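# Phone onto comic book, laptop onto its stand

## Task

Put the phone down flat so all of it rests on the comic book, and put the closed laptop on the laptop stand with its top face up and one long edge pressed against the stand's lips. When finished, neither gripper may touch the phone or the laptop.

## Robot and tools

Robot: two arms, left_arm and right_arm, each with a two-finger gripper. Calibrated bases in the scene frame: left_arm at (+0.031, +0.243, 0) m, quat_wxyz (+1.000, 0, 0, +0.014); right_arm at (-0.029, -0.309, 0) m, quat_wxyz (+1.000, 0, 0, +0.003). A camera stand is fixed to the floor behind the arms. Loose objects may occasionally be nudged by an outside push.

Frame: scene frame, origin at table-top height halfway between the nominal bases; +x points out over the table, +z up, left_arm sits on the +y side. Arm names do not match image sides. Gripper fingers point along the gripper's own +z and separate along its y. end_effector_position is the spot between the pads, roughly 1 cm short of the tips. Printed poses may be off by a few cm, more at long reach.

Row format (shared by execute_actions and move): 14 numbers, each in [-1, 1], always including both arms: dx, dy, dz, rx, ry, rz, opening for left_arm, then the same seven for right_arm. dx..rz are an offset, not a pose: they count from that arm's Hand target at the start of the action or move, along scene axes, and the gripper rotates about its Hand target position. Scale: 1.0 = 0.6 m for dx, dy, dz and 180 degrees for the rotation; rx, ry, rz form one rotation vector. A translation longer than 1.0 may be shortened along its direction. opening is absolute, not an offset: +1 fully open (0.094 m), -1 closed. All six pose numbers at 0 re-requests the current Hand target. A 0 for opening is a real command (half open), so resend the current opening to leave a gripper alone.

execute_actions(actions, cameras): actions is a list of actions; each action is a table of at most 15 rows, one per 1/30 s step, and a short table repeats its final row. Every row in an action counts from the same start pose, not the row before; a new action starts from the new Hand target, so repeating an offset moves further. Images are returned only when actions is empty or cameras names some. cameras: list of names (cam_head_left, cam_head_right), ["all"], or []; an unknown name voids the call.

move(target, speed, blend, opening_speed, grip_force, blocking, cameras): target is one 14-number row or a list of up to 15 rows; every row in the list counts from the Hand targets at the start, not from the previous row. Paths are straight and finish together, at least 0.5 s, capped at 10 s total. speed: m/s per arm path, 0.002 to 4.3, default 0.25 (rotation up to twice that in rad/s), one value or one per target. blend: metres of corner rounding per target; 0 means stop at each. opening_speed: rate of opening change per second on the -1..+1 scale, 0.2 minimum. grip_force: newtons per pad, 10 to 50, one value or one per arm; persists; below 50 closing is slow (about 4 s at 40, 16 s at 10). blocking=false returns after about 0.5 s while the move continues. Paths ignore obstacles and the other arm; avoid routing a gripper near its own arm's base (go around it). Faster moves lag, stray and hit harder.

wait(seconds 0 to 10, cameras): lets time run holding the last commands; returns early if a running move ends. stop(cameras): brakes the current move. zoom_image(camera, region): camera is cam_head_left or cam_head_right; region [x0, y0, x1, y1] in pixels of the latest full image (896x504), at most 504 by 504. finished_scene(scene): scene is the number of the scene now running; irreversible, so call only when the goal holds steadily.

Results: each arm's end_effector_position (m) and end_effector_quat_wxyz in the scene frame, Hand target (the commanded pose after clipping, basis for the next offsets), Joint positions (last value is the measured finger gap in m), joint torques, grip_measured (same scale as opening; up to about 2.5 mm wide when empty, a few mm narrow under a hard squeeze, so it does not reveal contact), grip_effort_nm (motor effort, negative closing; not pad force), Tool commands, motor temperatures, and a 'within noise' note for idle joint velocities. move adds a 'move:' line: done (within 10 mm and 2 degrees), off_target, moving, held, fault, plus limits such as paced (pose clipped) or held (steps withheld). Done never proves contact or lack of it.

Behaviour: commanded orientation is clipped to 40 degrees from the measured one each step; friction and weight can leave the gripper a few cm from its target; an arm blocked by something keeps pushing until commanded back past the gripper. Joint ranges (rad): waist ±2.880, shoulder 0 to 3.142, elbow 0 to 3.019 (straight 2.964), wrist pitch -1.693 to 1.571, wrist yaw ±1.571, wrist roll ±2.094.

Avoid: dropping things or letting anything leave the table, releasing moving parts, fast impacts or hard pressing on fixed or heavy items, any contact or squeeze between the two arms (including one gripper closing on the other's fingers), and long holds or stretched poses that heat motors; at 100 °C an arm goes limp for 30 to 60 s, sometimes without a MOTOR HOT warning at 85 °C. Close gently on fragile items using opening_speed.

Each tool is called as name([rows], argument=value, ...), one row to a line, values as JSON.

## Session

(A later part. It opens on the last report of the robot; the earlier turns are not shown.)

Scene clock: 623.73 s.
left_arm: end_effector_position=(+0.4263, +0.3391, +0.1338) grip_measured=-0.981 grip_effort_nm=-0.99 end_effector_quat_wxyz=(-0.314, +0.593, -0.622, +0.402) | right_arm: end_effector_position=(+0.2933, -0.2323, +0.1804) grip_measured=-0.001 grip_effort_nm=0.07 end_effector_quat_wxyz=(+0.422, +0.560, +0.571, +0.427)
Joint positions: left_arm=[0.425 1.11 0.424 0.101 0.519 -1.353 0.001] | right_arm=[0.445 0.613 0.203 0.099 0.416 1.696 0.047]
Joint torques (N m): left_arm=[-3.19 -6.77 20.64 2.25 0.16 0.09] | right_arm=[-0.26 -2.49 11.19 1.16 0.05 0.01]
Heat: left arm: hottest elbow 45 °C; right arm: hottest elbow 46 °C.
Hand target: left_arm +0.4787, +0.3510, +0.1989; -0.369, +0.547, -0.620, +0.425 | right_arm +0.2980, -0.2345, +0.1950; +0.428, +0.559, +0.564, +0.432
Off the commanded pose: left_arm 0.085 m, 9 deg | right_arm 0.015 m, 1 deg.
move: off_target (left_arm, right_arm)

execute_actions(actions=[])

zoom_image(camera="cam_head_left", region=[150, 170, 350, 310])

zoom_image(camera="cam_head_right", region=[150, 170, 350, 310])

Scene clock: 626.73 s.
left_arm: end_effector_position=(+0.4264, +0.3390, +0.1340) grip_measured=-0.981 grip_effort_nm=-1.00 end_effector_quat_wxyz=(-0.314, +0.593, -0.622, +0.402) | right_arm: end_effector_position=(+0.2933, -0.2323, +0.1804) grip_measured=-0.001 grip_effort_nm=0.07 end_effector_quat_wxyz=(+0.422, +0.560, +0.571, +0.427)
Joint positions: left_arm=[0.425 1.11 0.425 0.101 0.519 -1.353 0.001] | right_arm=[0.445 0.613 0.203 0.099 0.416 1.696 0.047]
Joint velocities: within noise
Joint torques (N m): left_arm=[-3.14 -6.95 20.6 2.47 0.16 0.07] | right_arm=[-0.32 -2.32 11.17 1.16 0.05 0.02]
Motor temperatures (°C): left_arm=[22 26 45 24 28 24 30] | right_arm=[26 32 46 25 24 23 26]
Heat: left arm: hottest elbow 45 °C; right arm: hottest elbow 46 °C.
Hand target: left_arm +0.4788, +0.3509, +0.1992; -0.369, +0.547, -0.620, +0.425 | right_arm +0.2980, -0.2345, +0.1950; +0.428, +0.559, +0.564, +0.432
Tool commands: left_gripper/opening=-1.0 right_gripper/opening=+0.0
Off the commanded pose: left_arm 0.084 m, 9 deg | right_arm 0.015 m, 1 deg.

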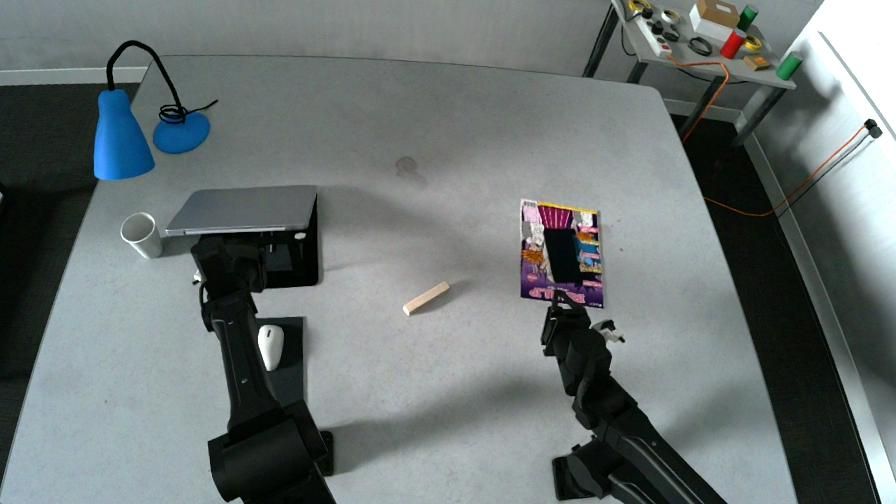

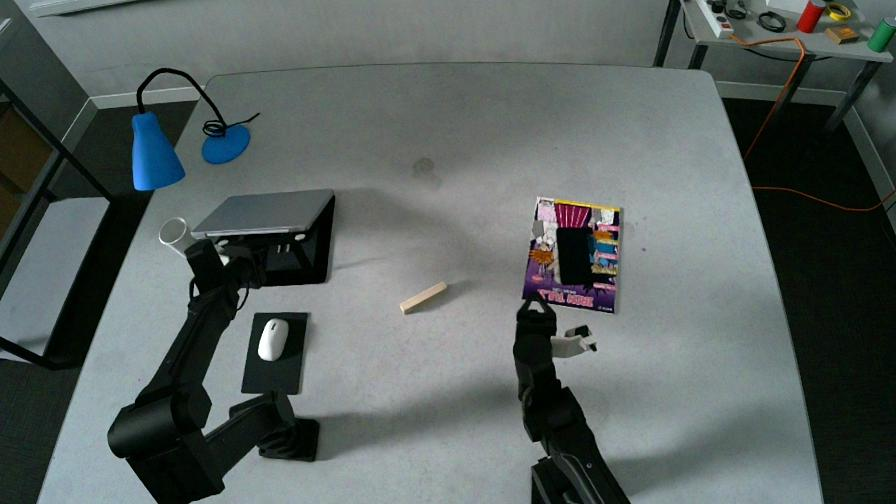

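Scaled by 2.520.

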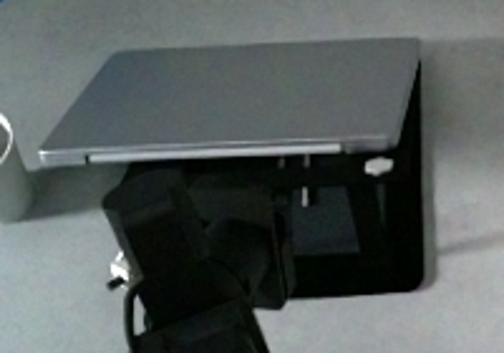

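Scaled by 2.520.

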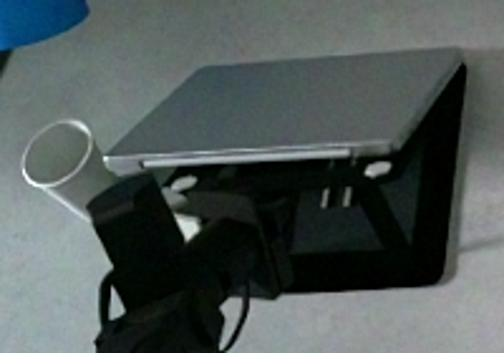

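move([
  [-0.13,0,-0.07,0,0,0,-1,0,0,0,0,0,0,0],
  [-0.19,0.015,-0.01,0,0,0,-1,0,0,0,0,0,0,0],
  [-0.098,0.015,-0.017,0,0,0,-1,0,0,0,0,0,0,0],
], speed=0.08)

move(target=[0.07,0,0.002,0,0,0,-1,0,0,0,0,0,0,0], speed=0.05)

Scene clock: 635.03 s.
left_arm: end_effector_position=(+0.3947, +0.3512, +0.1551) grip_measured=-0.981 grip_effort_nm=-0.99 end_effector_quat_wxyz=(+0.341, -0.569, +0.622, -0.416) | right_arm: end_effector_position=(+0.2933, -0.2323, +0.1804) grip_measured=-0.001 grip_effort_nm=0.07 end_effector_quat_wxyz=(+0.422, +0.560, +0.571, +0.427)
Joint positions: left_arm=[0.536 0.98 0.379 0.052 0.63 -1.281 0.001] | right_arm=[0.445 0.613 0.203 0.099 0.416 1.696 0.047]
Joint torques (N m): left_arm=[-2.78 -4.42 16.01 2.61 0.09 0.01] | right_arm=[-0.26 -2.43 11.19 1.13 0.05 0.01]
Heat: left arm: hottest elbow 45 °C; right arm: hottest elbow 46 °C.
Hand target: left_arm +0.4199, +0.3599, +0.1889; +0.369, -0.547, +0.620, -0.425 | right_arm +0.2980, -0.2345, +0.1950; +0.428, +0.559, +0.564, +0.432
Off the commanded pose: left_arm 0.043 m, 4 deg | right_arm 0.015 m, 1 deg.
move: off_target (left_arm, right_arm)

Scene clock: 636.47 s.
left_arm: end_effector_position=(+0.4352, +0.3531, +0.1573) grip_measured=-0.981 grip_effort_nm=-0.99 end_effector_quat_wxyz=(+0.342, -0.569, +0.623, -0.414) | right_arm: end_effector_position=(+0.2933, -0.2323, +0.1804) grip_measured=-0.001 grip_effort_nm=0.07 end_effector_quat_wxyz=(+0.422, +0.560, +0.571, +0.427)
Joint positions: left_arm=[0.463 1.108 0.457 0.125 0.565 -1.319 0.001] | right_arm=[0.445 0.613 0.203 0.099 0.416 1.696 0.047]
Joint torques (N m): left_arm=[-2.73 -7.12 15.75 2.4 0.02 0.09] | right_arm=[-0.44 -2.32 11.19 1.16 0.05 0.01]
Heat: left arm: hottest elbow 45 °C; right arm: hottest elbow 46 °C.
Hand target: left_arm +0.4620, +0.3599, +0.1900; +0.369, -0.547, +0.620, -0.425 | right_arm +0.2980, -0.2345, +0.1950; +0.428, +0.559, +0.564, +0.432
Off the commanded pose: left_arm 0.043 m, 4 deg | right_arm 0.015 m, 1 deg.
move: off_target (left_arm, right_arm)

Now +x with slight drop of z.

move(target=[0.04,0,-0.01,0,0,0,-1,0,0,0,0,0,0,0], speed=0.04)

zoom_image(camera="cam_head_left", region=[150, 170, 350, 310])

Scene clock: 639.07 s.
left_arm: end_effector_position=(+0.4587, +0.3542, +0.1528) grip_measured=-0.981 grip_effort_nm=-0.99 end_effector_quat_wxyz=(+0.343, -0.568, +0.624, -0.413) | right_arm: end_effector_position=(+0.2933, -0.2323, +0.1804) grip_measured=-0.001 grip_effort_nm=0.07 end_effector_quat_wxyz=(+0.422, +0.560, +0.571, +0.427)
Joint positions: left_arm=[0.429 1.192 0.498 0.179 0.534 -1.337 0.001] | right_arm=[0.445 0.613 0.203 0.099 0.416 1.696 0.047]
Joint torques (N m): left_arm=[-2.43 -7.47 15.27 2.37 -0.02 0.06] | right_arm=[-0.38 -2.37 11.18 1.14 0.06 0.02]
Heat: left arm: hottest elbow 45 °C; right arm: hottest elbow 46 °C.
Hand target: left_arm +0.4859, +0.3601, +0.1841; +0.369, -0.547, +0.620, -0.425 | right_arm +0.2980, -0.2345, +0.1950; +0.428, +0.559, +0.564, +0.432
Off the commanded pose: left_arm 0.042 m, 4 deg | right_arm 0.015 m, 1 deg.
move: off_target (left_arm, right_arm)

Scaled by 2.520.
This view is cut from an older image: the scene may have changed since it was taken.

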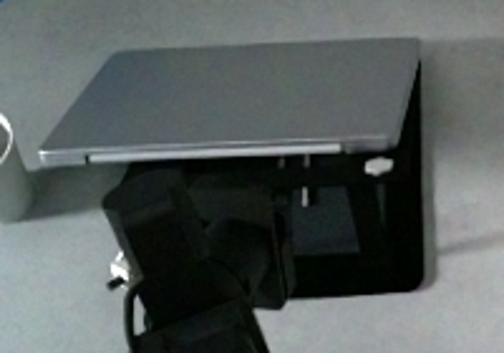

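move(target=[0.017,0,0,0,0,0,-1,0,0,0,0,0,0,0], speed=0.03)

move(target=[0.017,0,0.004,0,0,0,-1,0,0,0,0,0,0,0], speed=0.03, cameras=["all"])

zoom_image(camera="cam_head_left", region=[150, 170, 350, 310])

zoom_image(camera="cam_head_right", region=[150, 170, 350, 310])

Scene clock: 643.93 s.
left_arm: end_effector_position=(+0.4688, +0.3546, +0.1530) grip_measured=-0.981 grip_effort_nm=-0.99 end_effector_quat_wxyz=(+0.343, -0.568, +0.624, -0.413) | right_arm: end_effector_position=(+0.2933, -0.2323, +0.1804) grip_measured=-0.001 grip_effort_nm=0.07 end_effector_quat_wxyz=(+0.422, +0.560, +0.571, +0.427)
Joint positions: left_arm=[0.415 1.22 0.519 0.189 0.522 -1.343 0.001] | right_arm=[0.445 0.613 0.203 0.099 0.416 1.696 0.047]
Joint torques (N m): left_arm=[-2.96 -7.12 15.45 2.5 -0.03 -0.01] | right_arm=[-0.32 -2.43 11.21 1.14 0.05 0.02]
Heat: left arm: hottest elbow 45 °C; right arm: hottest elbow 46 °C.
Hand target: left_arm +0.4961, +0.3600, +0.1841; +0.369, -0.547, +0.620, -0.425 | right_arm +0.2980, -0.2345, +0.1950; +0.428, +0.559, +0.564, +0.432
Off the commanded pose: left_arm 0.042 m, 4 deg | right_arm 0.015 m, 1 deg.
move: off_target (left_arm, right_arm)

Scene clock: 644.87 s.
left_arm: end_effector_position=(+0.4790, +0.3550, +0.1553) grip_measured=-0.981 grip_effort_nm=-0.99 end_effector_quat_wxyz=(+0.343, -0.568, +0.624, -0.412) | right_arm: end_effector_position=(+0.2933, -0.2323, +0.1804) grip_measured=-0.001 grip_effort_nm=0.07 end_effector_quat_wxyz=(+0.422, +0.560, +0.571, +0.427)
Joint positions: left_arm=[0.403 1.243 0.545 0.189 0.511 -1.349 0.001] | right_arm=[0.445 0.613 0.203 0.099 0.416 1.696 0.047]
Joint torques (N m): left_arm=[-1.85 -8.53 15.42 2.3 0.01 0] | right_arm=[-0.38 -2.43 11.17 1.16 0.05 0.01]
Heat: left arm: hottest elbow 45 °C; right arm: hottest elbow 46 °C.
Hand target: left_arm +0.5063, +0.3599, +0.1864; +0.369, -0.547, +0.620, -0.425 | right_arm +0.2980, -0.2345, +0.1950; +0.428, +0.559, +0.564, +0.432
Off the commanded pose: left_arm 0.042 m, 4 deg | right_arm 0.015 m, 1 deg.
move: off_target (left_arm, right_arm)

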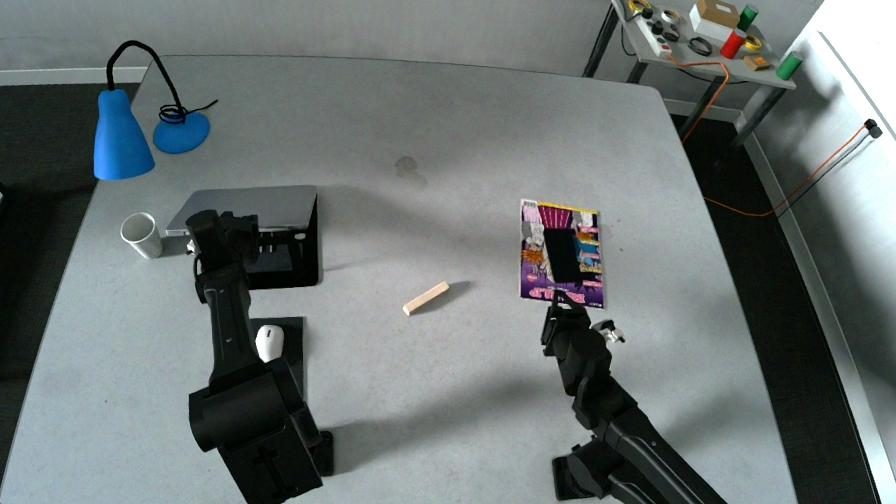

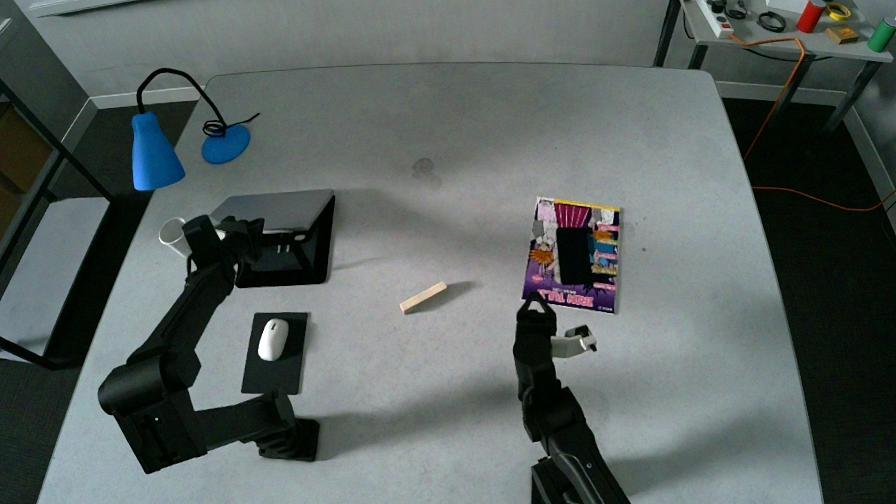

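Scaled by 2.520.

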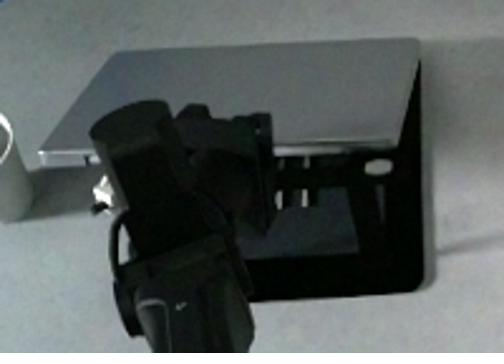

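Scaled by 2.520.

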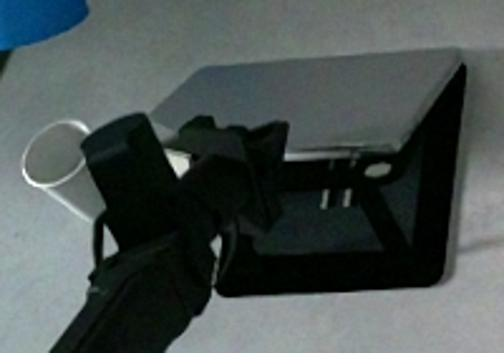

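move(target=[0.025,0,-0.008,0,0,0,-1,0,0,0,0,0,0,0], speed=0.03, cameras=["all"])

zoom_image(camera="cam_head_left", region=[150, 170, 350, 310])

zoom_image(camera="cam_head_right", region=[150, 170, 350, 310])

Scene clock: 649.57 s.
left_arm: end_effector_position=(+0.4913, +0.3554, +0.1516) grip_measured=-0.981 grip_effort_nm=-0.99 end_effector_quat_wxyz=(+0.343, -0.569, +0.624, -0.412) | right_arm: end_effector_position=(+0.2933, -0.2323, +0.1804) grip_measured=-0.001 grip_effort_nm=0.07 end_effector_quat_wxyz=(+0.422, +0.560, +0.571, +0.427)
Joint positions: left_arm=[0.388 1.286 0.568 0.213 0.496 -1.358 0.001] | right_arm=[0.445 0.613 0.203 0.099 0.416 1.696 0.047]
Joint torques (N m): left_arm=[-2.96 -8.18 15.58 2.65 -0.04 0.04] | right_arm=[-0.38 -2.37 11.19 1.16 0.05 0.01]
Heat: left arm: hottest elbow 46 °C; right arm: hottest elbow 46 °C.
Hand target: left_arm +0.5213, +0.3600, +0.1815; +0.369, -0.547, +0.620, -0.425 | right_arm +0.2980, -0.2345, +0.1950; +0.428, +0.559, +0.564, +0.432
Off the commanded pose: left_arm 0.043 m, 4 deg | right_arm 0.015 m, 1 deg.
move: off_target (left_arm, right_arm)

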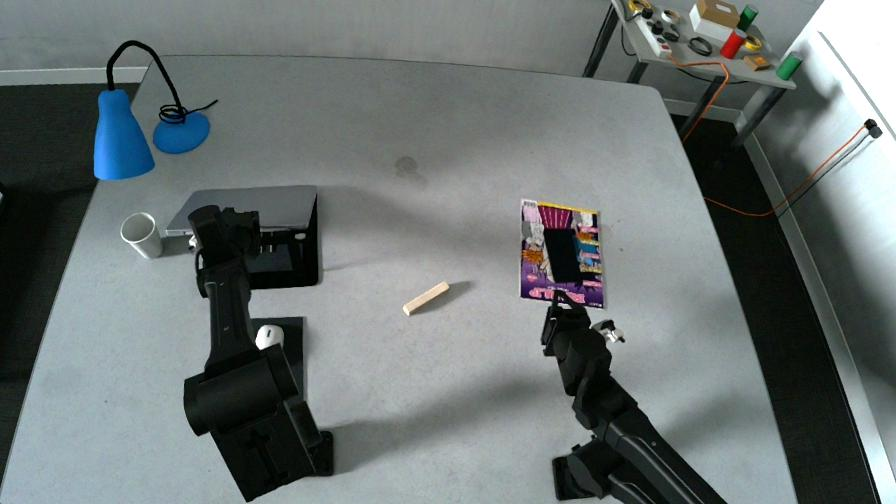

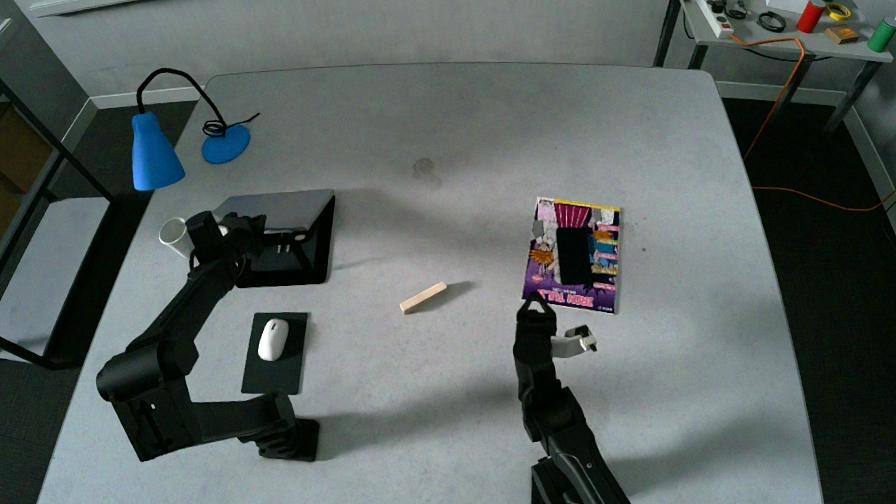

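Scaled by 2.520.

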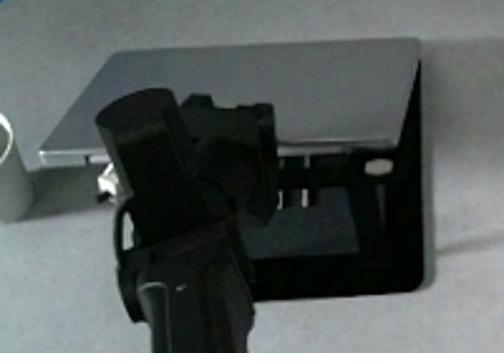

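Scaled by 2.520.

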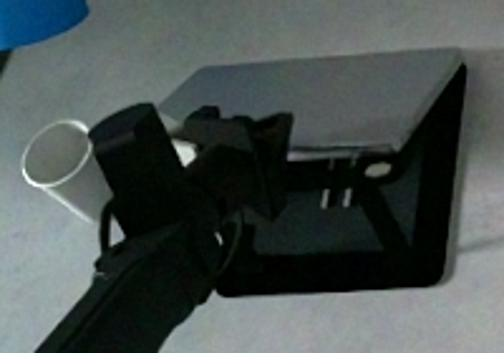

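move(target=[0.025,0,-0.006,0,0,0,-1,0,0,0,0,0,0,0], speed=0.03, cameras=["all"])

zoom_image(camera="cam_head_left", region=[150, 170, 350, 310])

zoom_image(camera="cam_head_right", region=[150, 170, 350, 310])

Scene clock: 653.07 s.
left_arm: end_effector_position=(+0.4991, +0.3566, +0.1518) grip_measured=-0.981 grip_effort_nm=-0.99 end_effector_quat_wxyz=(+0.343, -0.571, +0.620, -0.414) | right_arm: end_effector_position=(+0.2933, -0.2323, +0.1804) grip_measured=-0.001 grip_effort_nm=0.07 end_effector_quat_wxyz=(+0.422, +0.560, +0.571, +0.427)
Joint positions: left_arm=[0.381 1.308 0.583 0.227 0.488 -1.374 0.001] | right_arm=[0.445 0.613 0.203 0.099 0.416 1.696 0.047]
Joint torques (N m): left_arm=[-3.78 -6.95 16.73 2.8 -0.29 0.09] | right_arm=[-0.38 -2.37 11.18 1.11 0.05 0.02]
Heat: left arm: hottest elbow 46 °C; right arm: hottest elbow 46 °C.
Hand target: left_arm +0.5363, +0.3599, +0.1780; -0.369, +0.547, -0.620, +0.425 | right_arm +0.2980, -0.2345, +0.1950; +0.428, +0.559, +0.564, +0.432
Off the commanded pose: left_arm 0.046 m, 4 deg | right_arm 0.015 m, 1 deg.
move: off_target (left_arm, right_arm)

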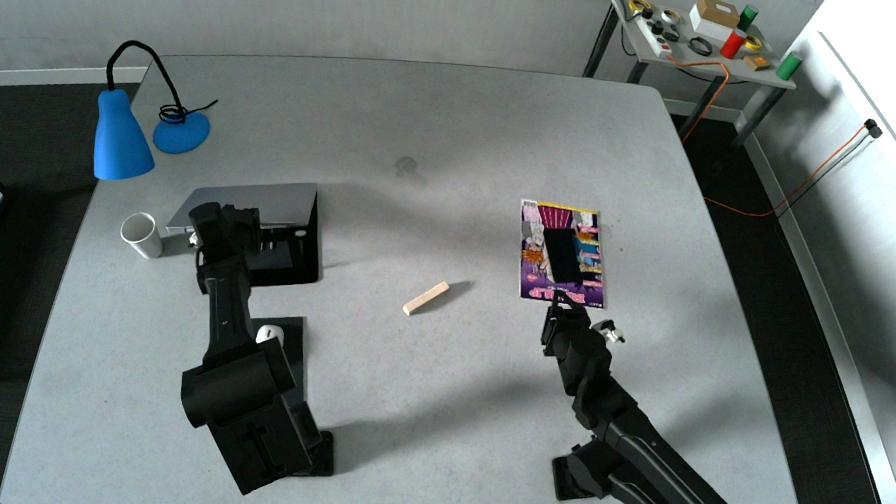

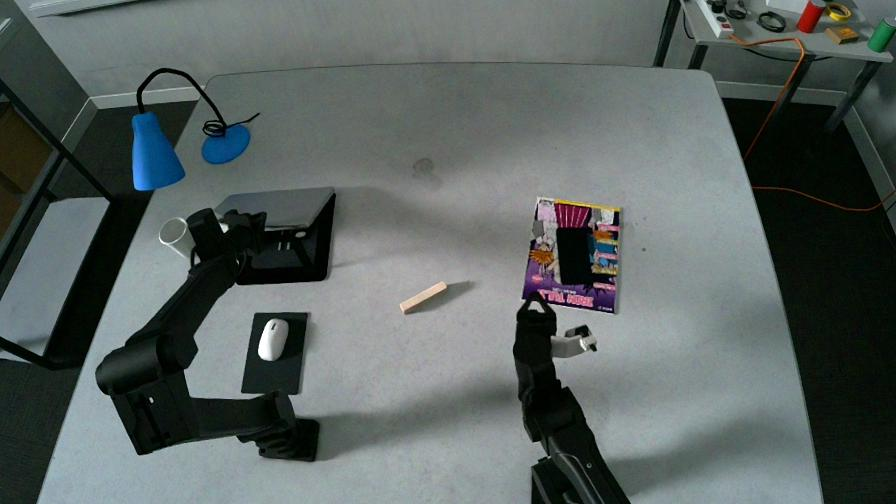

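Scaled by 2.520.

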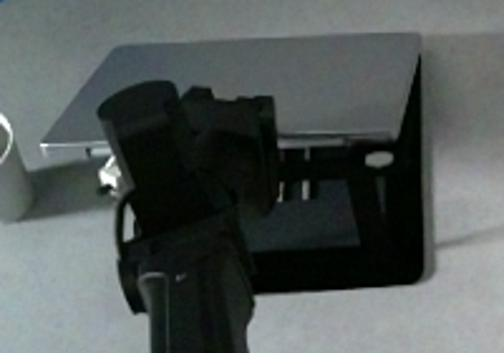

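Scaled by 2.520.

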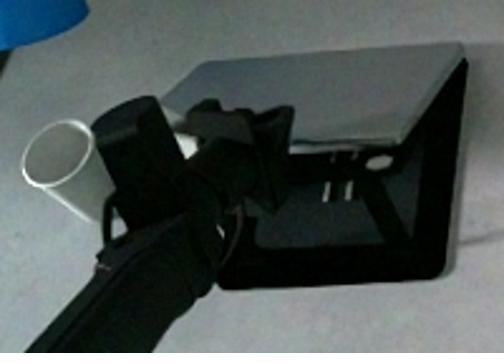

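move([
  [-0.15,0,0.01,0,0,0,-1,0,0,0,0,0,0,0],
  [-0.41,-0.2,0.12,0,0,0,-1,0,0,0,0,0,0,0],
], speed=0.12, cameras=["all"])

zoom_image(camera="cam_head_left", region=[150, 170, 350, 310])

zoom_image(camera="cam_head_right", region=[150, 170, 350, 310])

Scene clock: 660.20 s.
left_arm: end_effector_position=(+0.2919, +0.2437, +0.2416) grip_measured=-0.981 grip_effort_nm=-0.99 end_effector_quat_wxyz=(+0.367, -0.552, +0.621, -0.418) | right_arm: end_effector_position=(+0.2933, -0.2323, +0.1804) grip_measured=-0.001 grip_effort_nm=0.07 end_effector_quat_wxyz=(+0.422, +0.560, +0.571, +0.427)
Joint positions: left_arm=[0.177 0.177 0.37 -0.604 0.304 -1.447 0.001] | right_arm=[0.445 0.613 0.203 0.099 0.416 1.696 0.047]
Joint torques (N m): left_arm=[-2.78 0.5 12.46 1.5 -0.11 -0.01] | right_arm=[-0.44 -2.43 11.19 1.14 0.05 0.02]
Heat: left arm: hottest elbow 46 °C; right arm: hottest elbow 46 °C.
Hand target: left_arm +0.2903, +0.2399, +0.2500; +0.369, -0.547, +0.620, -0.425 | right_arm +0.2980, -0.2345, +0.1950; +0.428, +0.559, +0.564, +0.432
Off the commanded pose: left_arm 0.009 m, 1 deg | right_arm 0.015 m, 1 deg.
move: off_target (right_arm)

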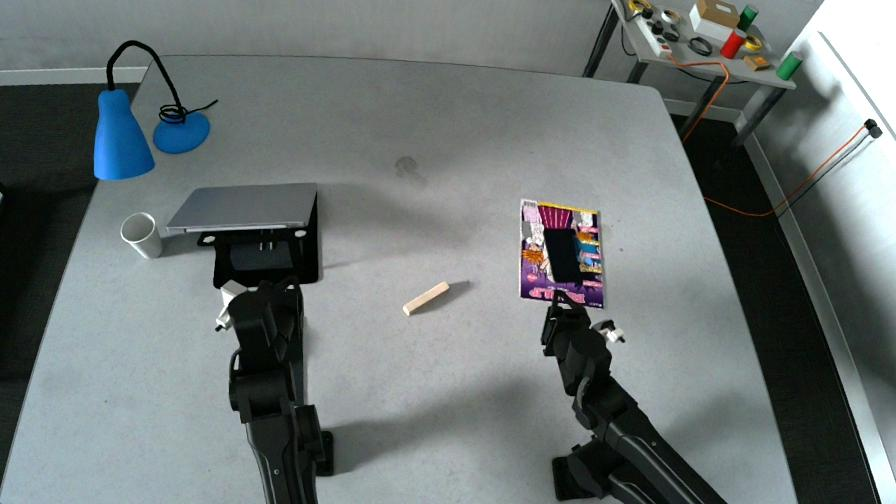

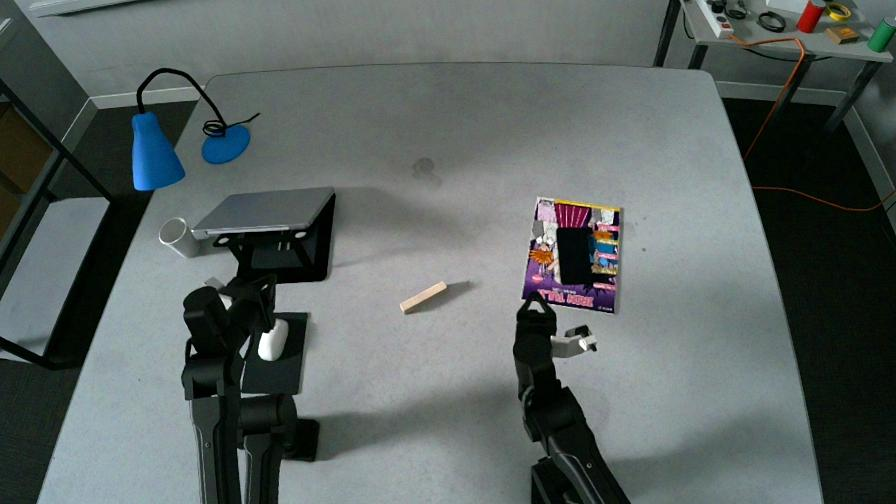

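Scaled by 2.520.

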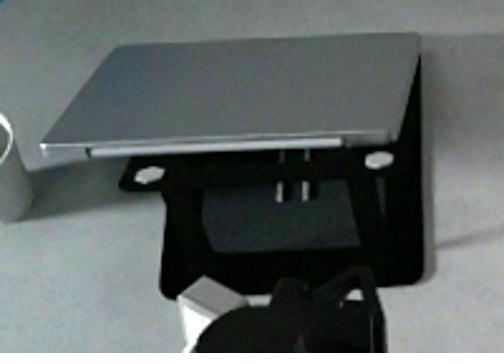

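Scaled by 2.520.

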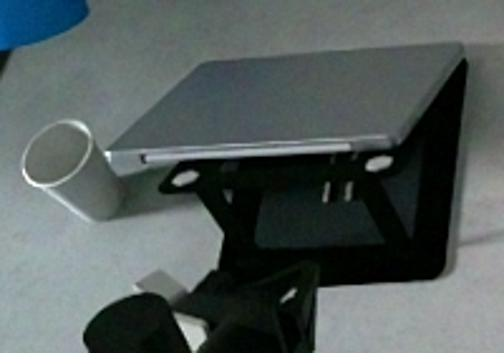

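finished_scene(scene=2)

The scene is finished: the task was done.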